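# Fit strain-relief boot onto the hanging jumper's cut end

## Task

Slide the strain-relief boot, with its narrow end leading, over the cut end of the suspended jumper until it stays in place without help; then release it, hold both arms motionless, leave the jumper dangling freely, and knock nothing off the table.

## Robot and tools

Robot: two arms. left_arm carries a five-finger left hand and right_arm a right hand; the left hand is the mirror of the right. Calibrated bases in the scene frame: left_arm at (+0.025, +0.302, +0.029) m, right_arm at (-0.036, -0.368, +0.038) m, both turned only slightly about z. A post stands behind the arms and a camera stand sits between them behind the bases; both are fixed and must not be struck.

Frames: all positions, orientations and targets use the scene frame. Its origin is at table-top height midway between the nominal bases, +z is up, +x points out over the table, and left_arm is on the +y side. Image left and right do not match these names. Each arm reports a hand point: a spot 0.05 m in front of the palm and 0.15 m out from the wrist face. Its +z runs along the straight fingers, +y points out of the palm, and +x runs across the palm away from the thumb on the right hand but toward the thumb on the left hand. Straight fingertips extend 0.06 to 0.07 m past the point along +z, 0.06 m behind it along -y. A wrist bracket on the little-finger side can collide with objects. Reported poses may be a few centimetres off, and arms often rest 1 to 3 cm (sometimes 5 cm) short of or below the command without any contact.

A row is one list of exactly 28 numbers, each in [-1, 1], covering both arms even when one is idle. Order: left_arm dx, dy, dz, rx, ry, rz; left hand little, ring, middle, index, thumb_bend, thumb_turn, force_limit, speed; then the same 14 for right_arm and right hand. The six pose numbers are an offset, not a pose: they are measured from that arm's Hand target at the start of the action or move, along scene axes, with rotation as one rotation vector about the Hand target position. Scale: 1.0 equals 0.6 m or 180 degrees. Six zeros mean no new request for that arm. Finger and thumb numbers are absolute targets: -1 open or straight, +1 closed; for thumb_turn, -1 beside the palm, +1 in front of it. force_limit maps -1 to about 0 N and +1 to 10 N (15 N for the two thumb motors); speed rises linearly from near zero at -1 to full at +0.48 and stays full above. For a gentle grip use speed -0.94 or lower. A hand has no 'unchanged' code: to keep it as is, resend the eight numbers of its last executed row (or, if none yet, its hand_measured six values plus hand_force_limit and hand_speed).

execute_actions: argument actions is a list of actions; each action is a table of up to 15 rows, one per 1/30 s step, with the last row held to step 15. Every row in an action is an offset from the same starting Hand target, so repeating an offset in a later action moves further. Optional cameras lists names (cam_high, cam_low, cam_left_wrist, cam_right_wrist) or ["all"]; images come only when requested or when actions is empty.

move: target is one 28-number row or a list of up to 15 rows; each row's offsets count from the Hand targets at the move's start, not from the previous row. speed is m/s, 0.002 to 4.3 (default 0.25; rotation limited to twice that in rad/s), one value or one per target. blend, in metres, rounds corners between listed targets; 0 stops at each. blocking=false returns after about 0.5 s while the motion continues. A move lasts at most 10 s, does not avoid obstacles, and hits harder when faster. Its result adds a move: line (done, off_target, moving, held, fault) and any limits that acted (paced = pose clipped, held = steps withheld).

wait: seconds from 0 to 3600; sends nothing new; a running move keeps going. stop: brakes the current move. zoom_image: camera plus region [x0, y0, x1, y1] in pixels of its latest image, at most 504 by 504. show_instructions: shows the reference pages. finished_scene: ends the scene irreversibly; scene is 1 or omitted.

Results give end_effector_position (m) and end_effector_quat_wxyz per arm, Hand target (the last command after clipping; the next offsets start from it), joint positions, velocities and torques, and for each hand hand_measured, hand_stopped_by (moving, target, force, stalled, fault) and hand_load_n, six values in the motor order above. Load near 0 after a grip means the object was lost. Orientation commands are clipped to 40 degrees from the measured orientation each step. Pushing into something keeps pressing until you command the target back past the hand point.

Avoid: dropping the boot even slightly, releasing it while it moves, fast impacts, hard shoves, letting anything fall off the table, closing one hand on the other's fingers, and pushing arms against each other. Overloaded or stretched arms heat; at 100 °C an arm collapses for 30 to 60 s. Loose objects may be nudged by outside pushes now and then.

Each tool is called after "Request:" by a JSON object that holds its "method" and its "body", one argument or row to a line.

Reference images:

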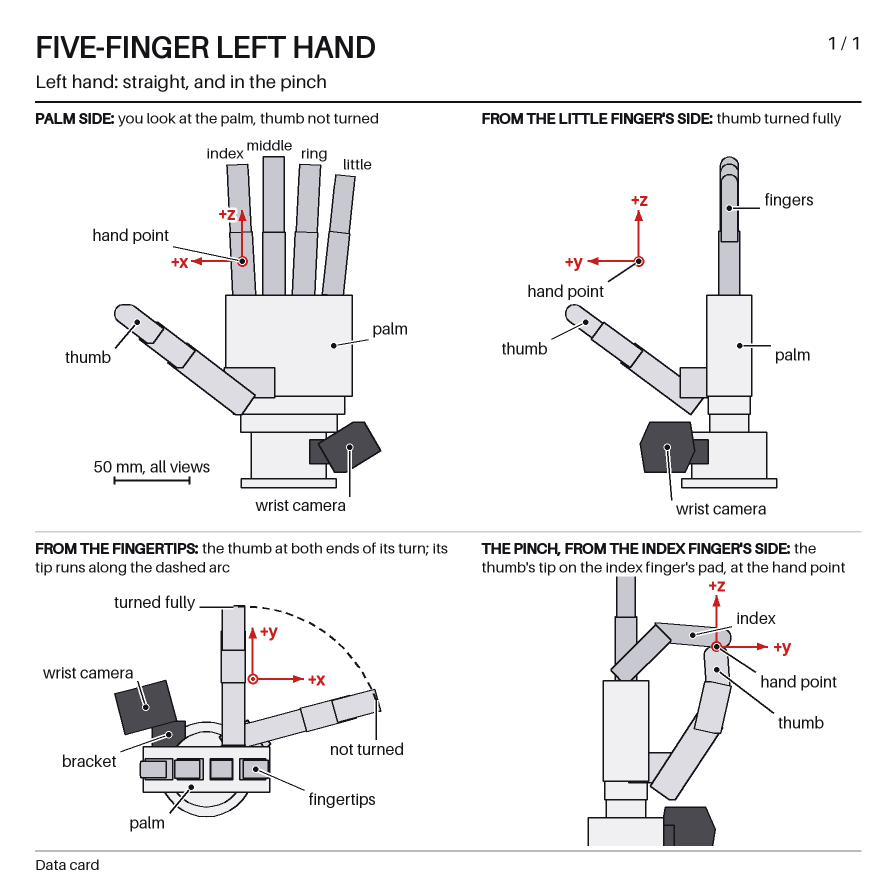

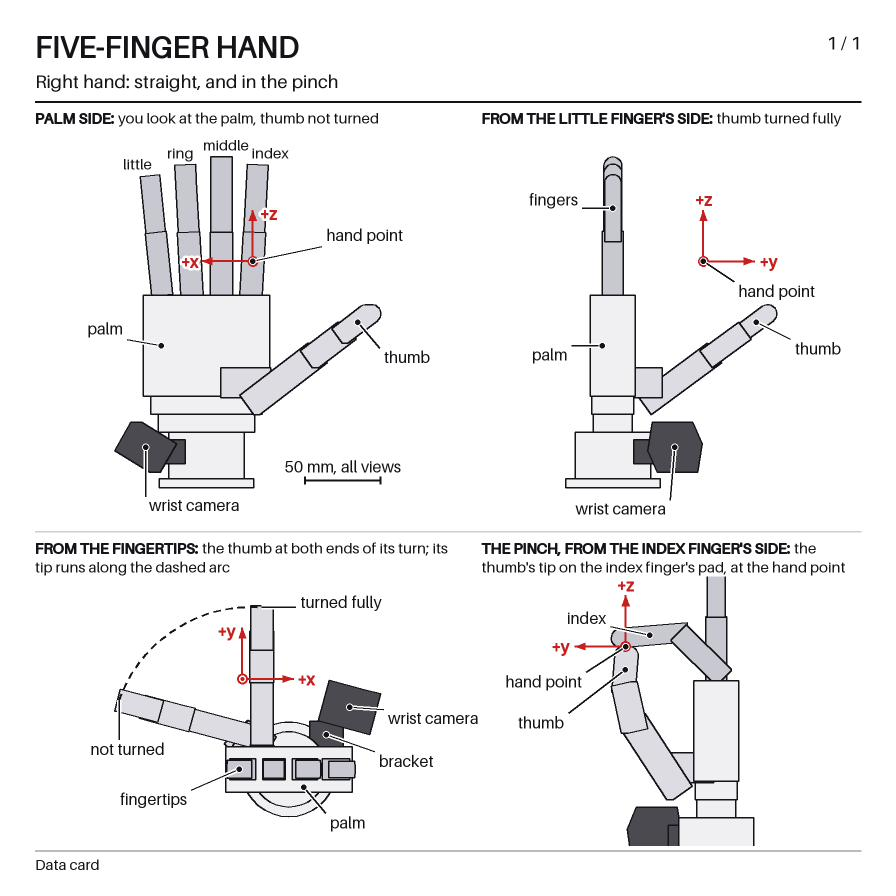

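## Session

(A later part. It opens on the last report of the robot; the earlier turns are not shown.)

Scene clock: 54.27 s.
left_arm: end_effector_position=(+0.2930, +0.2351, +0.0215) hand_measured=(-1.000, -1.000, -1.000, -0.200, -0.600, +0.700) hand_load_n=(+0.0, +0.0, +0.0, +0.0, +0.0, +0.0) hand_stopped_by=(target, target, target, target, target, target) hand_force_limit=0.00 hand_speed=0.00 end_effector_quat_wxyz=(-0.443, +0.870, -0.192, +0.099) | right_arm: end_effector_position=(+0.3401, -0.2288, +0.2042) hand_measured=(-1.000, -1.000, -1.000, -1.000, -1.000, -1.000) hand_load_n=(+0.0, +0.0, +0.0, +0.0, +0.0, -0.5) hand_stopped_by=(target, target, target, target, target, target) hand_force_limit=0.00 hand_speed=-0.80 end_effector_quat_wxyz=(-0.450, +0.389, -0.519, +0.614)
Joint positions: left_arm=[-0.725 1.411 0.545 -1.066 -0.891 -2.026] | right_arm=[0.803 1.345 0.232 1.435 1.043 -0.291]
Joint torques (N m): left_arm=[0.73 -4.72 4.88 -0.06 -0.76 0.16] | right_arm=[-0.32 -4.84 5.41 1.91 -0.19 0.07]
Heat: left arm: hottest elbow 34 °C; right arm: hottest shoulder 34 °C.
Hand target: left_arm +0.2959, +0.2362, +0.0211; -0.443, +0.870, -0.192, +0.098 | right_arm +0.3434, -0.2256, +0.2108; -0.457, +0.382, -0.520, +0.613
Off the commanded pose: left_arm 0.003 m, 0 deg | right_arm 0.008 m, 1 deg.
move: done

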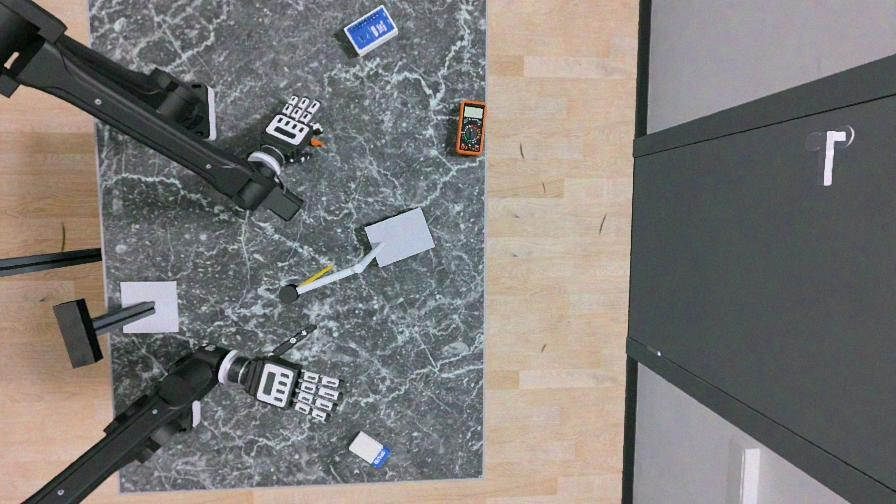

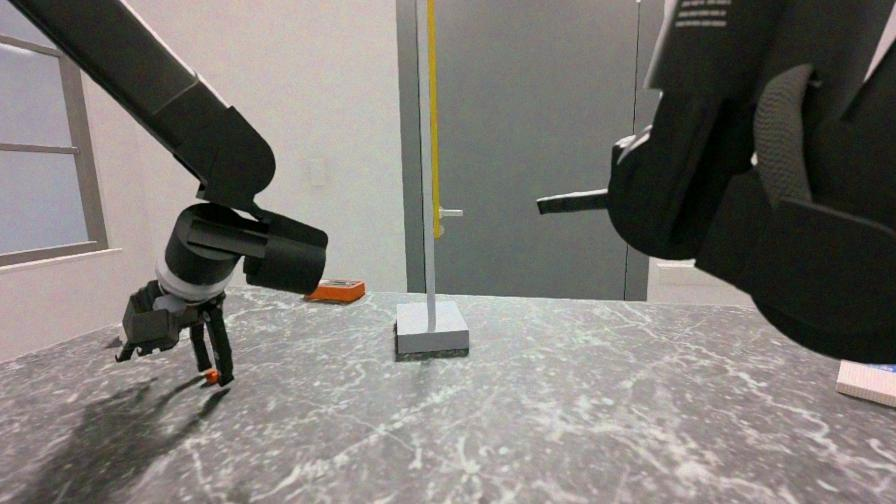

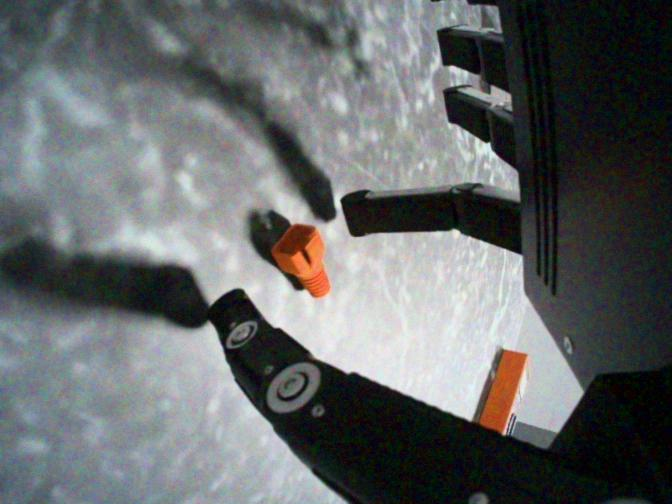

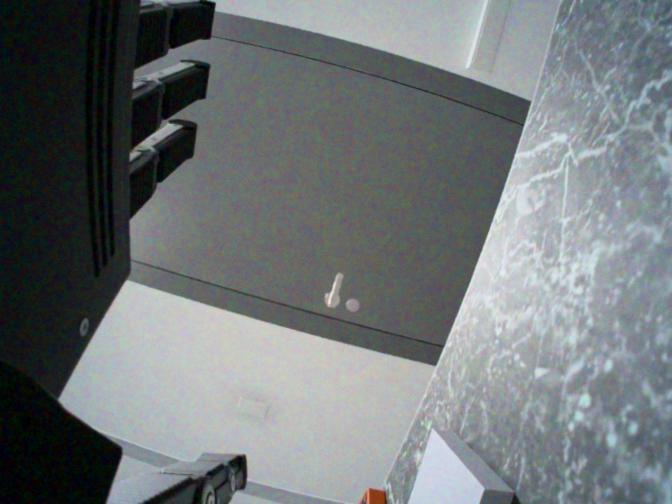

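Request:
{"method": "move", "body": {
  "target": [0.0,0.006,-0.012,0,0,0,-1,-1,-1,-0.2,-0.6,0.7,0,0,0,0,0,0,0,0,-1,-1,-1,-1,-1,-1,0,-0.8],
  "cameras": ["all"],
  "speed": 0.05
}}

Request:
{"method": "zoom_image", "body": {
  "camera": "cam_left_wrist",
  "region": [140, 160, 400, 360]
}}

Request:
{"method": "zoom_image", "body": {
  "camera": "cam_low",
  "region": [120, 270, 300, 410]
}}

Scene clock: 56.83 s.
left_arm: end_effector_position=(+0.2948, +0.2373, +0.0168) hand_measured=(-1.000, -1.000, -1.000, -0.200, -0.600, +0.700) hand_load_n=(+0.0, +0.0, -0.5, -1.5, +0.0, +0.0) hand_stopped_by=(target, target, target, target, target, target) hand_force_limit=0.00 hand_speed=0.00 end_effector_quat_wxyz=(-0.443, +0.870, -0.192, +0.103) | right_arm: end_effector_position=(+0.3401, -0.2288, +0.2042) hand_measured=(-1.000, -1.000, -1.000, -1.000, -1.000, -1.000) hand_load_n=(+0.0, +0.0, +0.0, +0.0, +0.0, -0.5) hand_stopped_by=(target, target, target, target, target, target) hand_force_limit=0.00 hand_speed=-0.80 end_effector_quat_wxyz=(-0.450, +0.389, -0.519, +0.614)
Joint positions: left_arm=[-0.716 1.419 0.534 -1.029 -0.898 -2.011] | right_arm=[0.803 1.345 0.232 1.435 1.043 -0.291]
Joint torques (N m): left_arm=[0.97 -4.48 4.55 0.16 -0.6 0.19] | right_arm=[0.44 -4.89 5.5 1.72 -0.21 0.11]
Heat: left arm: hottest elbow 34 °C; right arm: hottest shoulder 34 °C.
Hand target: left_arm +0.2960, +0.2397, +0.0139; -0.443, +0.870, -0.192, +0.098 | right_arm +0.3434, -0.2256, +0.2108; -0.457, +0.382, -0.520, +0.613
Off the commanded pose: left_arm 0.004 m, 0 deg | right_arm 0.008 m, 1 deg.
move: done

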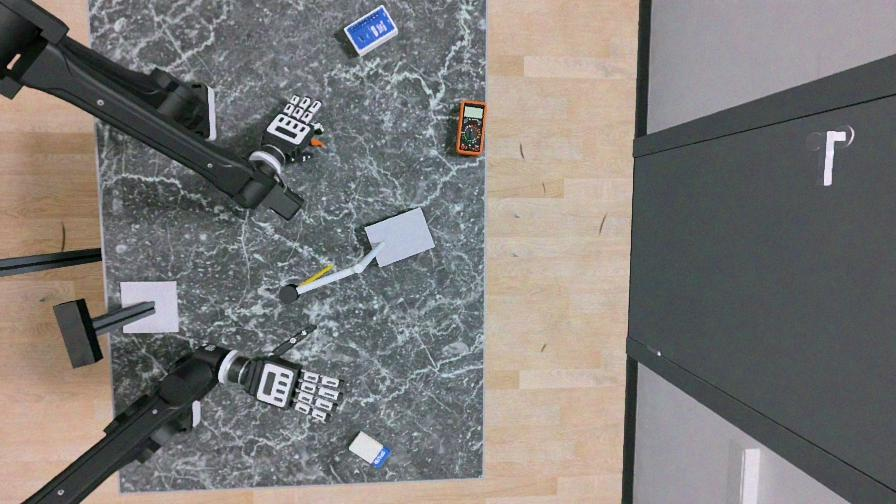

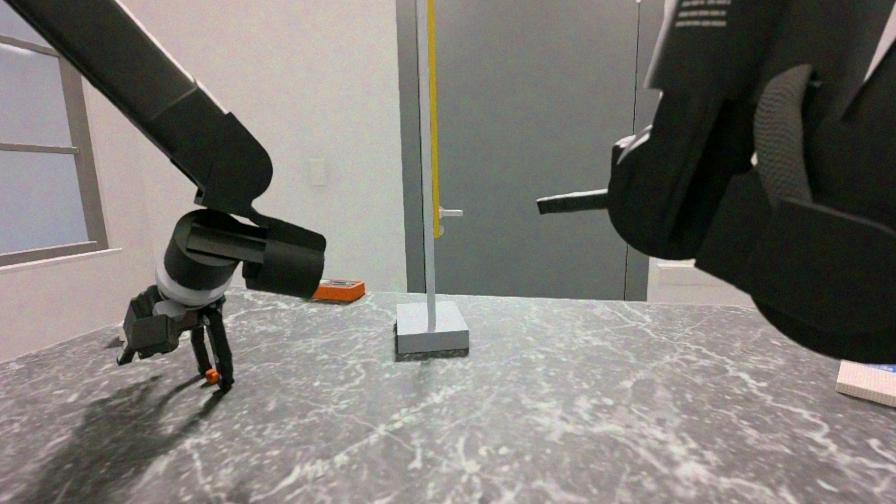

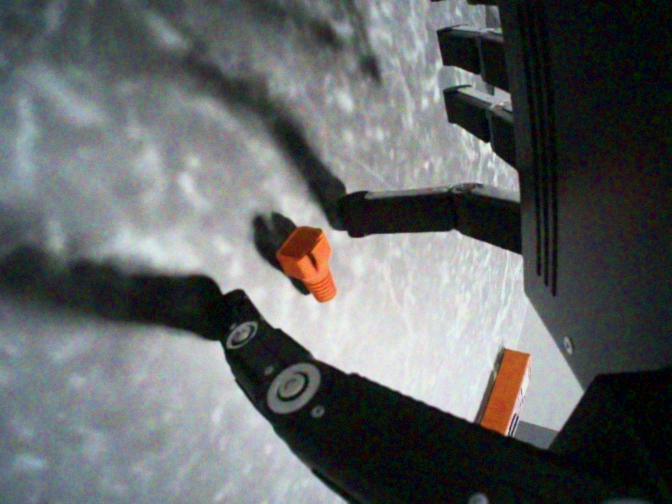

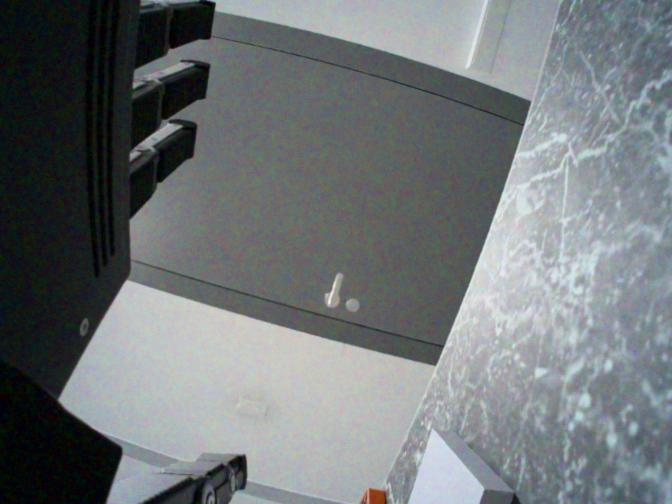

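Scaled by 1.938 from the camera's image (finer frame: 960x720).

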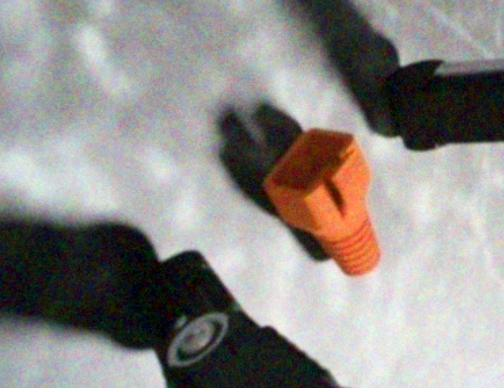

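Scaled by 2.800.

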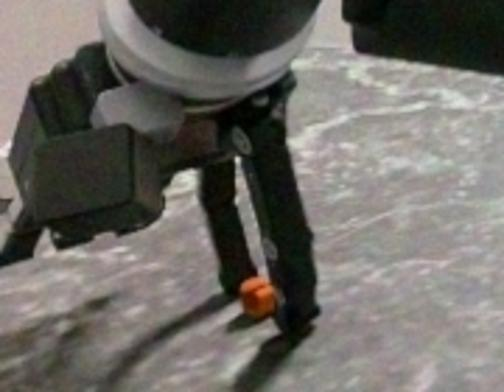

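Request:
{"method": "move", "body": {
  "target": [0.0,0.0,0.005,0,0,0,-1,-1,-1,-0.2,-0.6,0.7,-0.6,-0.9,0,0,0,0,0,0,-1,-1,-1,-1,-1,-1,0,-0.8],
  "speed": 0.05
}}

Request:
{"method": "move", "body": {
  "target": [0.0,0.0,0.0,0,0,0,-1,-1,-1,0.3,-0.25,0.7,-0.6,-0.9,0,0,0,0,0,0,-1,-1,-1,-1,-1,-1,0,-0.8],
  "speed": 0.05,
  "cameras": ["all"]
}}

Request:
{"method": "zoom_image", "body": {
  "camera": "cam_left_wrist",
  "region": [140, 160, 400, 360]
}}

Request:
{"method": "zoom_image", "body": {
  "camera": "cam_low",
  "region": [120, 270, 300, 410]
}}

Scene clock: 59.37 s.
left_arm: end_effector_position=(+0.2947, +0.2373, +0.0168) hand_measured=(-1.000, -1.000, -1.000, -0.200, -0.600, +0.700) hand_load_n=(+0.0, +0.0, +0.0, -1.5, +0.0, +0.0) hand_stopped_by=(target, target, target, target, target, target) hand_force_limit=-0.60 hand_speed=-0.90 end_effector_quat_wxyz=(-0.443, +0.870, -0.192, +0.102) | right_arm: end_effector_position=(+0.3401, -0.2288, +0.2042) hand_measured=(-1.000, -1.000, -1.000, -1.000, -1.000, -1.000) hand_load_n=(+0.0, +0.0, +0.0, +0.0, +0.0, -0.5) hand_stopped_by=(target, target, target, target, target, target) hand_force_limit=0.00 hand_speed=-0.80 end_effector_quat_wxyz=(-0.450, +0.389, -0.519, +0.614)
Joint positions: left_arm=[-0.716 1.419 0.534 -1.029 -0.898 -2.01] | right_arm=[0.803 1.345 0.232 1.435 1.043 -0.291]
Joint torques (N m): left_arm=[1.08 -5.01 4.67 -0.36 -0.61 0.17] | right_arm=[-0.21 -4.31 5.39 1.63 -0.18 0.07]
Heat: left arm: hottest elbow 34 °C; right arm: hottest shoulder 34 °C.
Hand target: left_arm +0.2960, +0.2397, +0.0169; -0.443, +0.870, -0.192, +0.098 | right_arm +0.3434, -0.2256, +0.2108; -0.457, +0.382, -0.520, +0.613
Off the commanded pose: left_arm 0.003 m, 0 deg | right_arm 0.008 m, 1 deg.
move: done

Scene clock: 61.17 s.
left_arm: end_effector_position=(+0.2949, +0.2381, +0.0169) hand_measured=(-1.000, -1.000, -1.000, +0.180, -0.376, +0.700) hand_load_n=(+0.0, +0.0, +0.0, +3.5, +3.0, -0.5) hand_stopped_by=(target, target, target, force, force, target) hand_force_limit=-0.60 hand_speed=-0.90 end_effector_quat_wxyz=(-0.443, +0.870, -0.192, +0.102) | right_arm: end_effector_position=(+0.3401, -0.2288, +0.2042) hand_measured=(-1.000, -1.000, -1.000, -1.000, -1.000, -1.000) hand_load_n=(+0.0, +0.0, +0.0, +0.0, +0.0, -0.5) hand_stopped_by=(target, target, target, target, target, target) hand_force_limit=0.00 hand_speed=-0.80 end_effector_quat_wxyz=(-0.450, +0.389, -0.519, +0.614)
Joint positions: left_arm=[-0.713 1.419 0.534 -1.029 -0.899 -2.009] | right_arm=[0.803 1.345 0.232 1.435 1.043 -0.291]
Joint torques (N m): left_arm=[0.85 -5.01 4.66 -0.35 -0.58 0.17] | right_arm=[-0.21 -4.54 5.5 1.78 -0.16 0.09]
Heat: left arm: hottest elbow 34 °C; right arm: hottest shoulder 34 °C.
Hand target: left_arm +0.2960, +0.2397, +0.0169; -0.443, +0.870, -0.192, +0.098 | right_arm +0.3434, -0.2256, +0.2108; -0.457, +0.382, -0.520, +0.613
Off the commanded pose: left_arm 0.002 m, 0 deg | right_arm 0.008 m, 1 deg.
move: done

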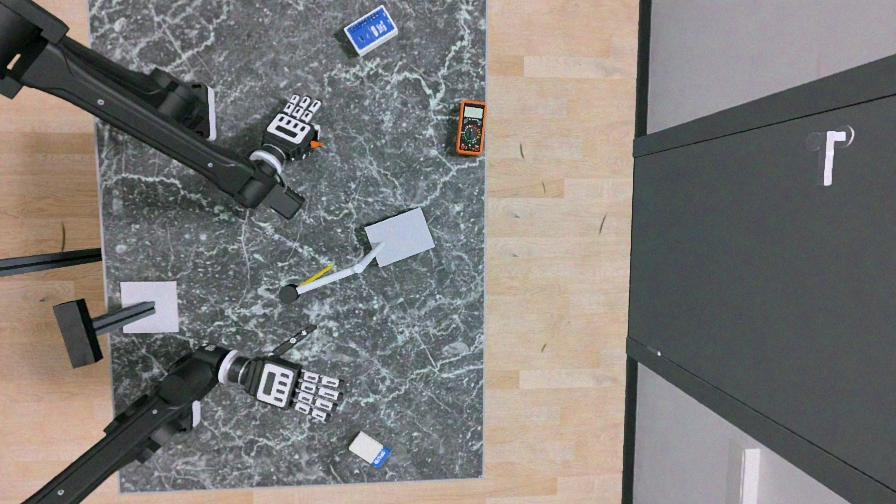

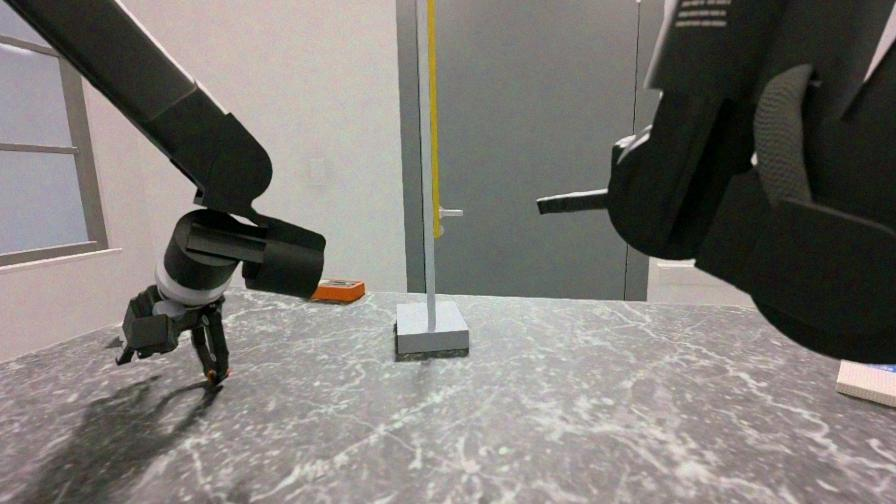

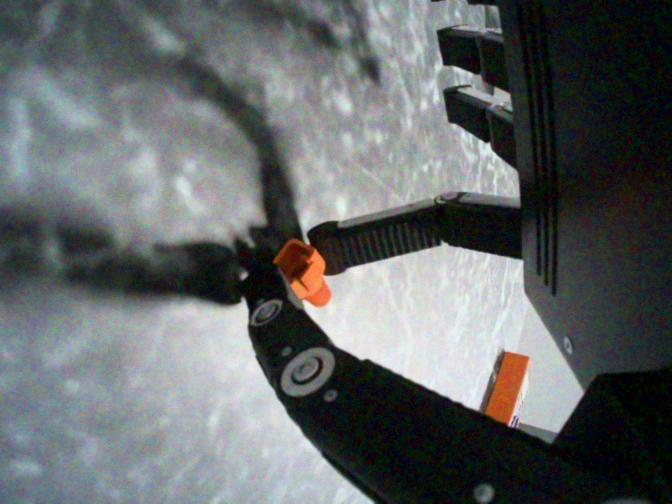

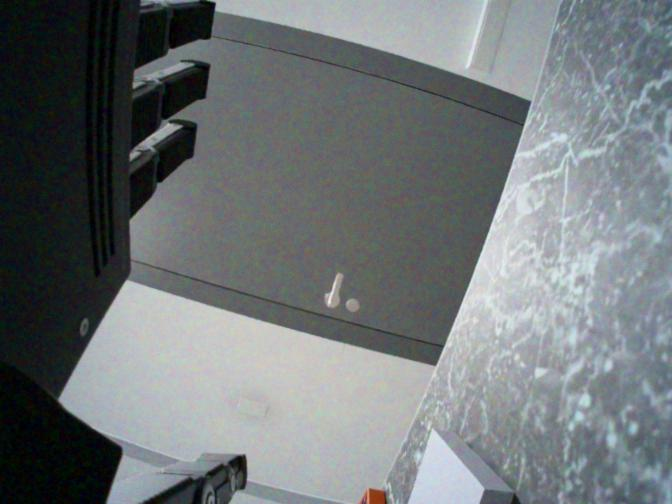

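Scaled by 1.938 from the camera's image (finer frame: 960x720).

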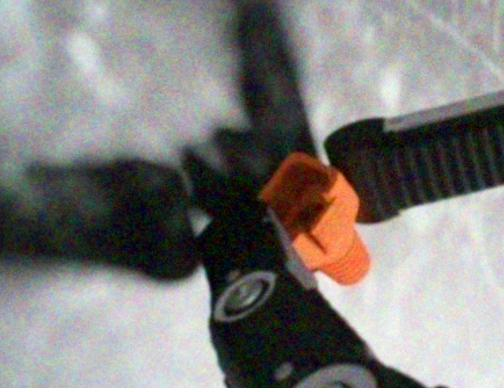

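Scaled by 2.800.

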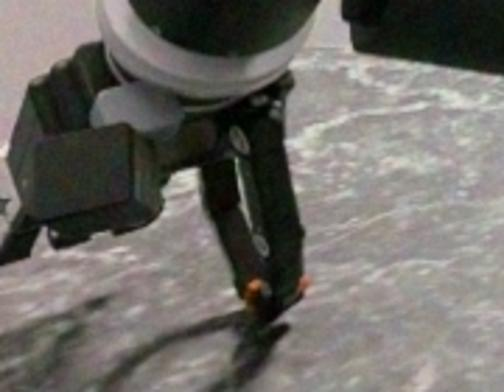

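Request:
{"method": "move", "body": {
  "target": [0.0,0.0,0.1,0,0,0,-1,-1,-1,0.3,-0.25,0.7,-0.6,-0.9,0,0,0,0,0,0,-1,-1,-1,-1,-1,-1,0,-0.8],
  "speed": 0.08,
  "cameras": ["all"]
}}

Request:
{"method": "zoom_image", "body": {
  "camera": "cam_left_wrist",
  "region": [200, 180, 400, 340]
}}

Request:
{"method": "zoom_image", "body": {
  "camera": "cam_low",
  "region": [120, 230, 300, 370]
}}

Scene clock: 63.00 s.
left_arm: end_effector_position=(+0.2856, +0.2466, +0.0656) hand_measured=(-1.000, -1.000, -1.000, +0.180, -0.376, +0.700) hand_load_n=(+0.0, +0.0, +0.0, +3.5, +3.0, -0.5) hand_stopped_by=(target, target, target, force, force, target) hand_force_limit=-0.60 hand_speed=-0.90 end_effector_quat_wxyz=(-0.448, +0.867, -0.197, +0.092) | right_arm: end_effector_position=(+0.3401, -0.2288, +0.2042) hand_measured=(-1.000, -1.000, -1.000, -1.000, -1.000, -1.000) hand_load_n=(+0.0, +0.0, +0.0, +0.0, +0.0, -0.5) hand_stopped_by=(target, target, target, target, target, target) hand_force_limit=0.00 hand_speed=-0.80 end_effector_quat_wxyz=(-0.450, +0.389, -0.519, +0.614)
Joint positions: left_arm=[-0.711 1.267 0.572 -1.242 -0.899 -2.004] | right_arm=[0.803 1.345 0.232 1.435 1.043 -0.291]
Joint torques (N m): left_arm=[0.62 -4.66 7.97 -1.13 -0.6 0.13] | right_arm=[-0.03 -5.19 5.49 1.61 -0.17 0.07]
Heat: left arm: hottest elbow 34 °C; right arm: hottest shoulder 34 °C.
Hand target: left_arm +0.2960, +0.2397, +0.0769; -0.443, +0.870, -0.192, +0.099 | right_arm +0.3434, -0.2256, +0.2108; -0.457, +0.382, -0.520, +0.613
Off the commanded pose: left_arm 0.017 m, 1 deg | right_arm 0.008 m, 1 deg.
move: off_target (left_arm)

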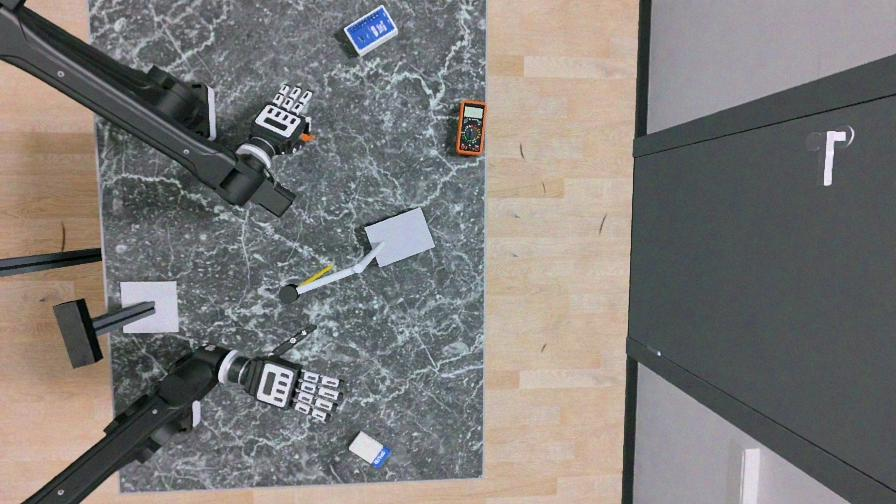

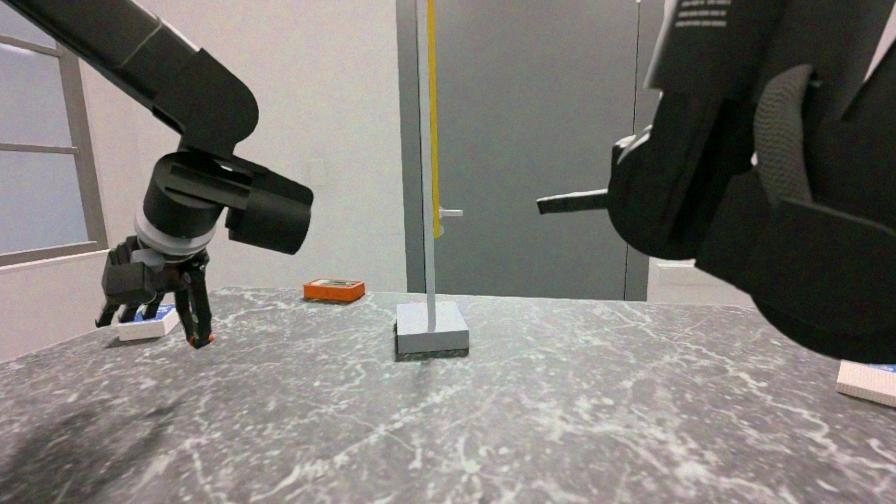

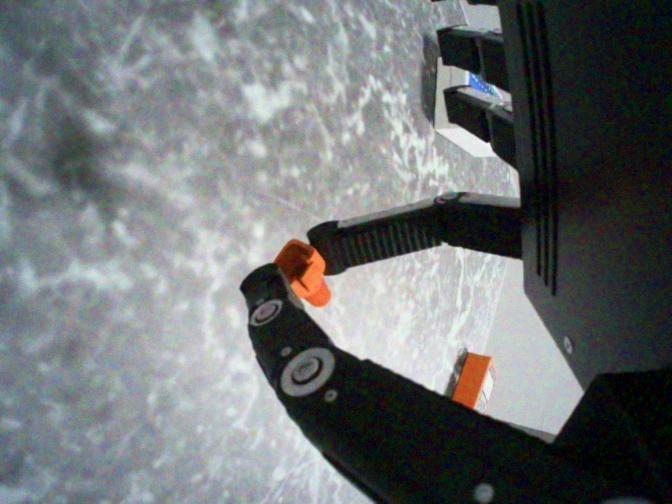

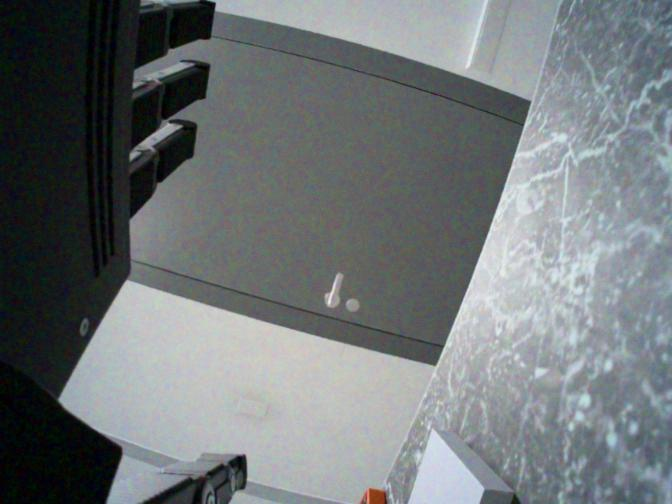

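Scaled by 2.520 from the camera's image (finer frame: 960x720).

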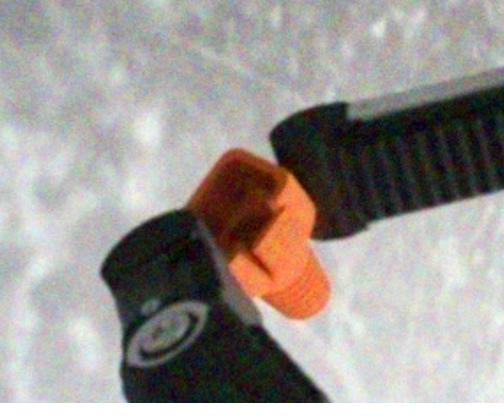

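Scaled by 2.800.

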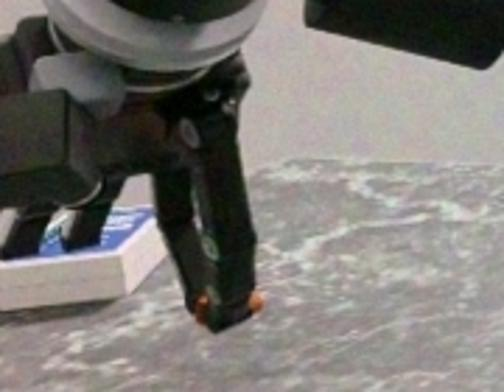

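Request:
{"method": "move", "body": {
  "target": [
    [0.02,-0.17,0.22,-0.28,-0.105,-0.21,-1,-1,-1,0.3,-0.25,0.7,-0.6,-0.9,0,0,0,0,0,0,-1,-1,-1,-1,-1,-1,0,-0.8],
    [0.008,-0.345,0.122,-0.508,-0.190,-0.3815,-1,-1,-1,0.3,-0.25,0.7,-0.6,-0.9,0,0,0,0,0,0,-1,-1,-1,-1,-1,-1,0,-0.8]
  ],
  "speed": 0.2,
  "blend": 0.04,
  "cameras": ["all"]
}}

Scene clock: 88.33 s.
left_arm: end_effector_position=(+0.3002, +0.0365, +0.1431) hand_measured=(-1.000, -1.000, -1.000, +0.180, -0.376, +0.700) hand_load_n=(+0.0, +0.0, +0.0, +4.0, +3.0, -1.0) hand_stopped_by=(target, target, target, force, force, target) hand_force_limit=-0.60 hand_speed=-0.90 end_effector_quat_wxyz=(+0.346, +0.628, -0.360, +0.597) | right_arm: end_effector_position=(+0.3401, -0.2288, +0.2042) hand_measured=(-1.000, -1.000, -1.000, -1.000, -1.000, -1.000) hand_load_n=(-0.5, +0.0, -0.5, +0.0, +0.0, +0.0) hand_stopped_by=(target, target, target, target, target, target) hand_force_limit=0.00 hand_speed=-0.80 end_effector_quat_wxyz=(-0.450, +0.389, -0.519, +0.614)
Joint positions: left_arm=[-0.291 1.833 0.207 1.559 0.762 -1.529] | right_arm=[0.803 1.345 0.232 1.435 1.043 -0.291]
Joint torques (N m): left_arm=[-0.91 -6.59 1.87 2.51 -0.03 -0.14] | right_arm=[0.03 -5.13 5.65 1.69 -0.18 0.08]
Heat: left arm: hottest elbow 35 °C; right arm: hottest shoulder 34 °C.
Hand target: left_arm +0.3008, +0.0327, +0.1500; +0.353, +0.612, -0.355, +0.612 | right_arm +0.3434, -0.2256, +0.2108; -0.457, +0.382, -0.520, +0.613
Off the commanded pose: left_arm 0.008 m, 3 deg | right_arm 0.008 m, 1 deg.
joint sent to its limit (left arm) — joint 4 (wrist pitch), upper limit. The joint targets still meet the commanded pose.
move: off_target (left_arm)

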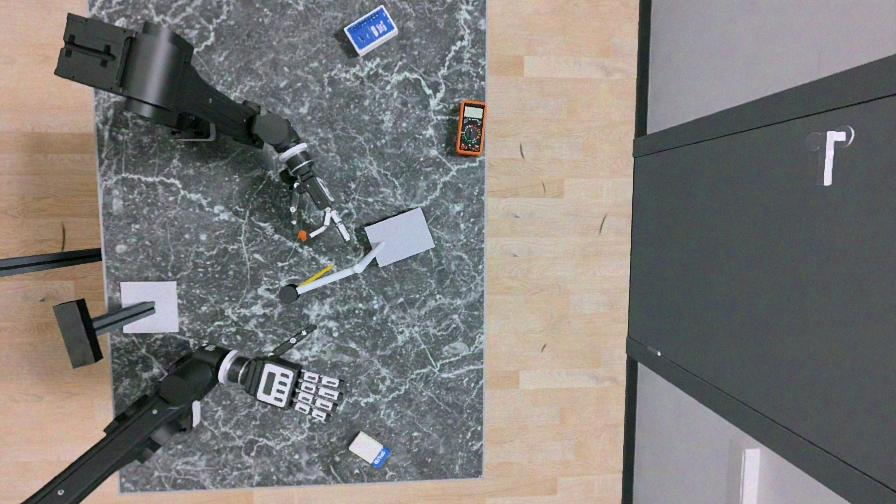

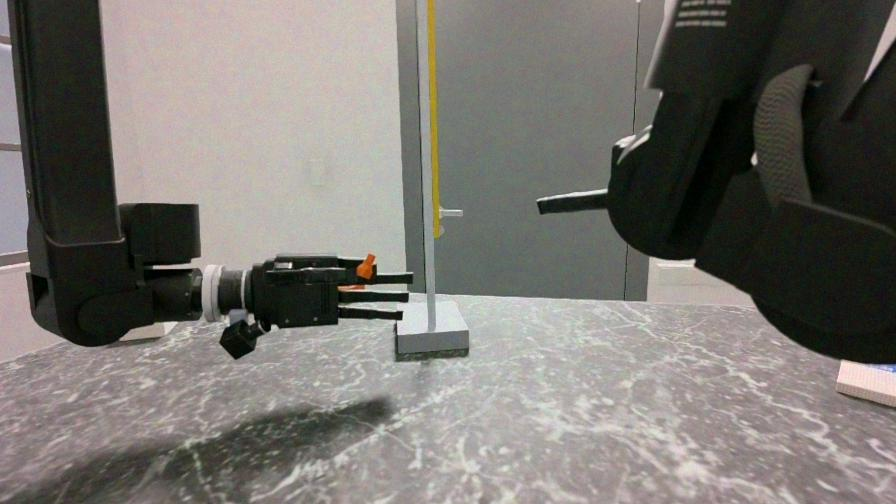

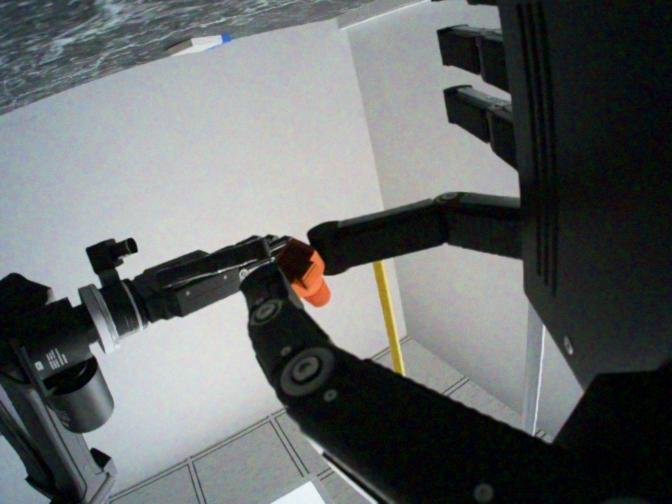

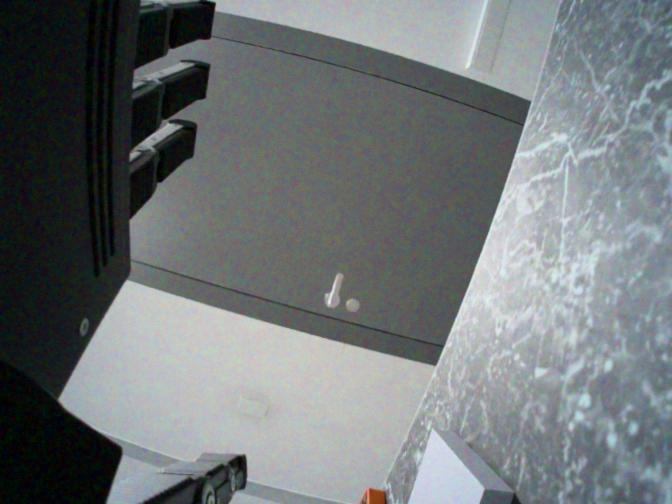

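Request:
{"method": "zoom_image", "body": {
  "camera": "cam_left_wrist",
  "region": [200, 180, 460, 400]
}}

Request:
{"method": "zoom_image", "body": {
  "camera": "cam_low",
  "region": [300, 180, 480, 320]
}}

Request:
{"method": "zoom_image", "body": {
  "camera": "cam_high",
  "region": [260, 190, 400, 310]
}}

Scaled by 1.938 from the camera's image (finer frame: 960x720).

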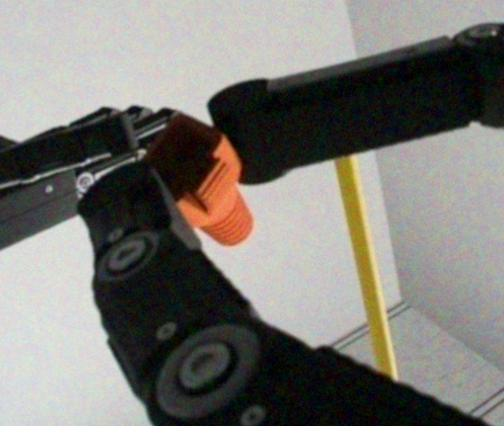

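Scaled by 2.800.

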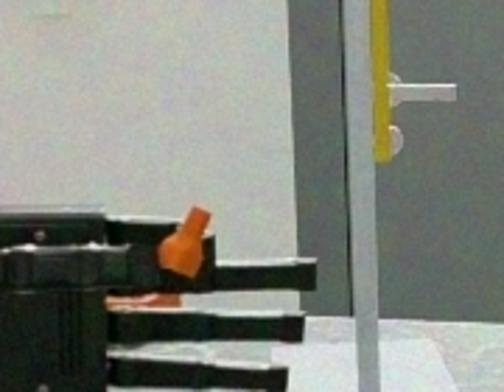

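Scaled by 3.600.

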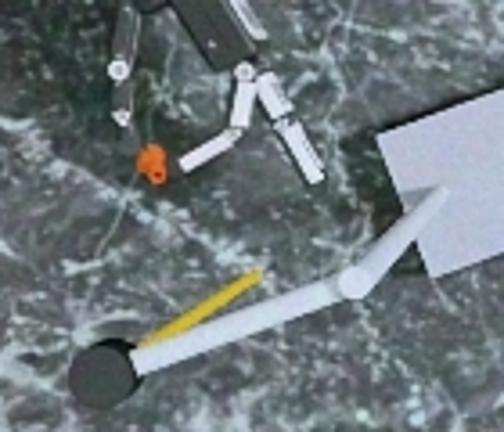

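Request:
{"method": "zoom_image", "body": {
  "camera": "cam_low",
  "region": [340, 245, 390, 290]
}}

Request:
{"method": "zoom_image", "body": {
  "camera": "cam_high",
  "region": [285, 215, 325, 255]
}}

Request:
{"method": "zoom_image", "body": {
  "camera": "cam_left_wrist",
  "region": [240, 220, 350, 320]
}}

Scaled by 10.080.

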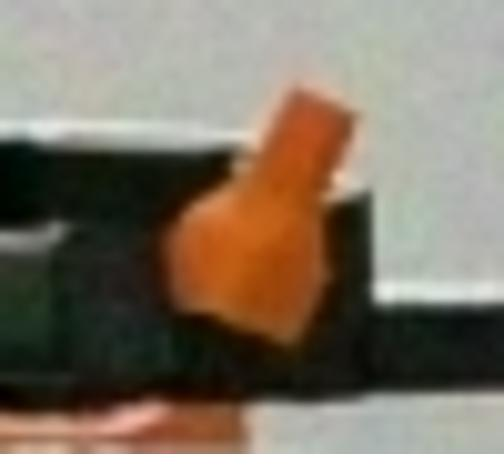

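Scaled by 12.600.

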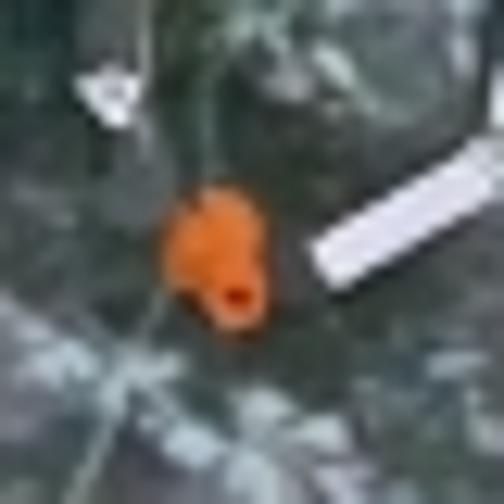

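Scaled by 4.582 from the camera's image (finer frame: 960x720).

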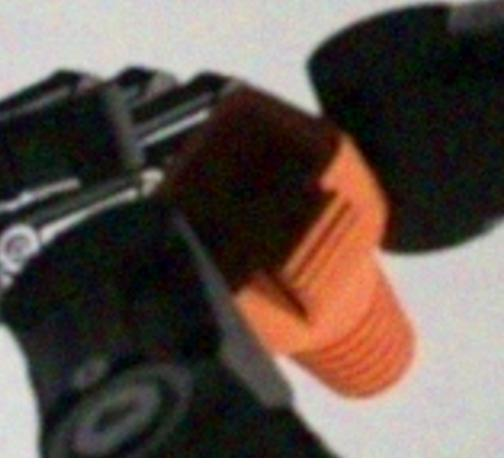

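Request:
{"method": "move", "body": {
  "target": [
    [0.015,0.145,0.117,0.257,0.015,0.1156,-1,-1,-1,0.3,-0.25,0.7,-0.6,-0.9,0,0,0,0,0,0,-1,-1,-1,-1,-1,-1,0,-0.8],
    [-0.002,0.304,-0.083,0.5141,0.0299,0.2311,-1,-1,-1,0.3,-0.25,0.7,-0.6,-0.9,0,0,0,0,0,0,-1,-1,-1,-1,-1,-1,0,-0.8]
  ],
  "speed": 0.2,
  "blend": 0.04,
  "cameras": ["all"]
}}

Request:
{"method": "zoom_image", "body": {
  "camera": "cam_left_wrist",
  "region": [240, 220, 350, 320]
}}

Request:
{"method": "zoom_image", "body": {
  "camera": "cam_high",
  "region": [250, 90, 350, 190]
}}

Request:
{"method": "zoom_image", "body": {
  "camera": "cam_low",
  "region": [120, 230, 300, 370]
}}

Scene clock: 112.13 s.
left_arm: end_effector_position=(+0.2993, +0.2182, +0.0980) hand_measured=(-1.000, -1.000, -1.000, +0.180, -0.376, +0.700) hand_load_n=(+0.0, +0.0, +0.0, +4.0, +3.0, -0.5) hand_stopped_by=(target, target, target, force, force, target) hand_force_limit=-0.60 hand_speed=-0.90 end_effector_quat_wxyz=(-0.389, +0.774, -0.448, +0.222) | right_arm: end_effector_position=(+0.3401, -0.2288, +0.2042) hand_measured=(-1.000, -1.000, -1.000, -1.000, -1.000, -1.000) hand_load_n=(+0.0, -0.5, +0.0, +0.0, +0.0, -0.5) hand_stopped_by=(target, target, target, target, target, target) hand_force_limit=0.00 hand_speed=-0.80 end_effector_quat_wxyz=(-0.450, +0.389, -0.519, +0.614)
Joint positions: left_arm=[-0.655 0.817 0.402 -0.68 -0.831 -0.954] | right_arm=[0.803 1.345 0.232 1.435 1.043 -0.291]
Joint torques (N m): left_arm=[-1.08 -0.97 8.24 0.38 -0.73 -0.1] | right_arm=[-0.21 -4.95 5.34 1.83 -0.17 0.09]
Heat: left arm: hottest elbow 34 °C; right arm: hottest shoulder 34 °C.
Hand target: left_arm +0.2995, +0.2150, +0.1001; -0.388, +0.774, -0.447, +0.223 | right_arm +0.3434, -0.2256, +0.2108; -0.457, +0.382, -0.520, +0.613
Off the commanded pose: left_arm 0.004 m, 0 deg | right_arm 0.008 m, 1 deg.
move: done

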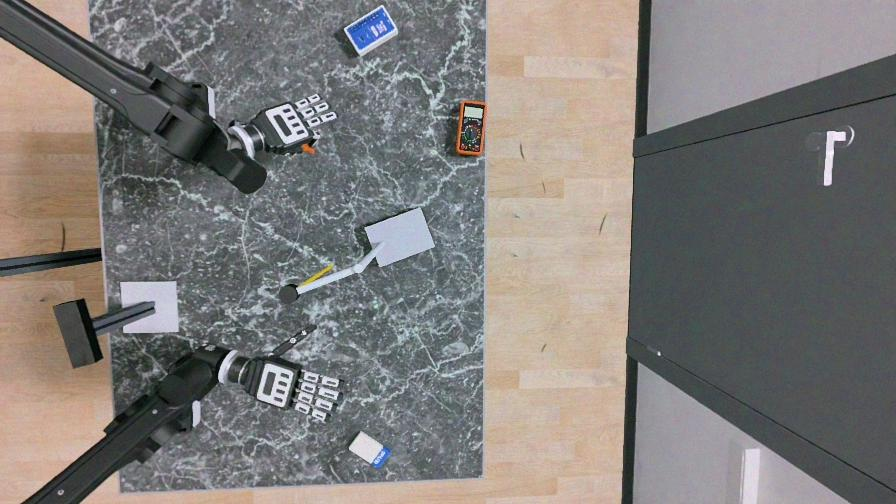

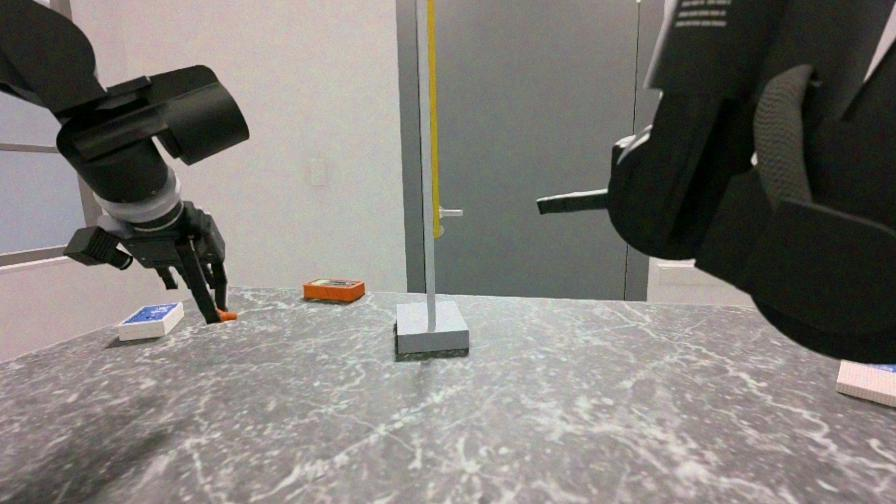

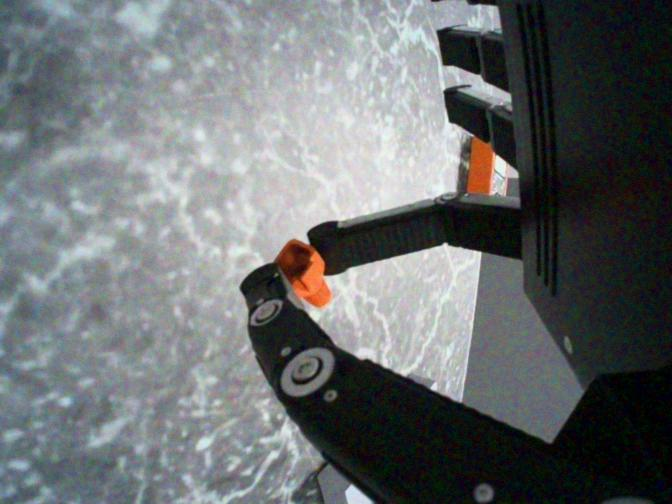

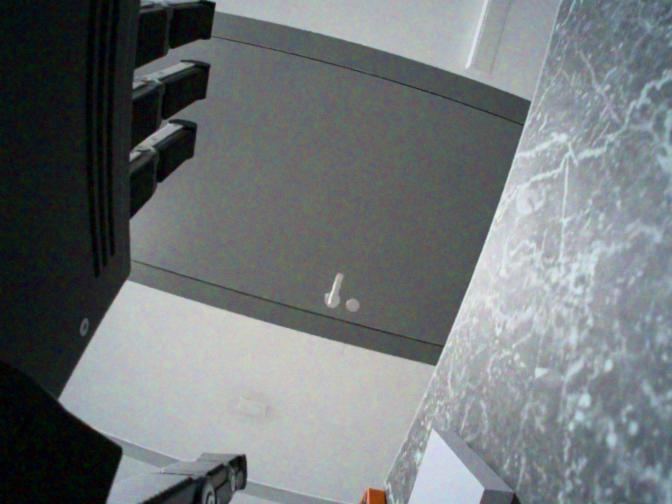

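Scaled by 4.582 from the camera's image (finer frame: 960x720).

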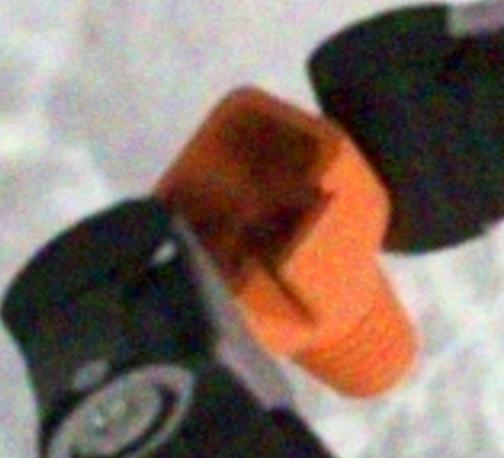

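Scaled by 5.040.

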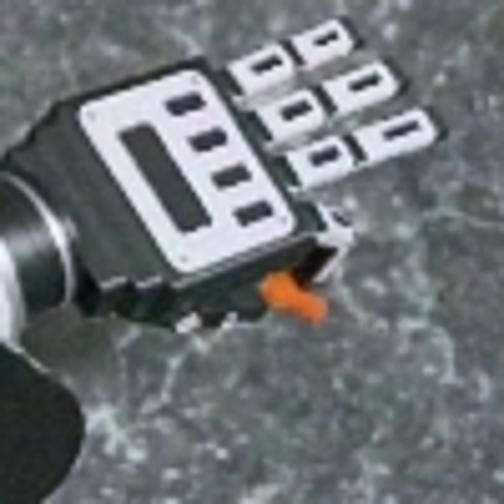

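Scaled by 2.800.

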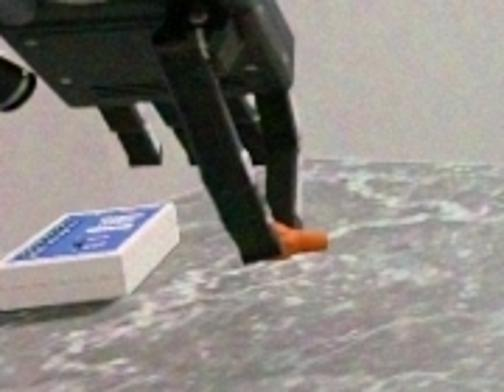

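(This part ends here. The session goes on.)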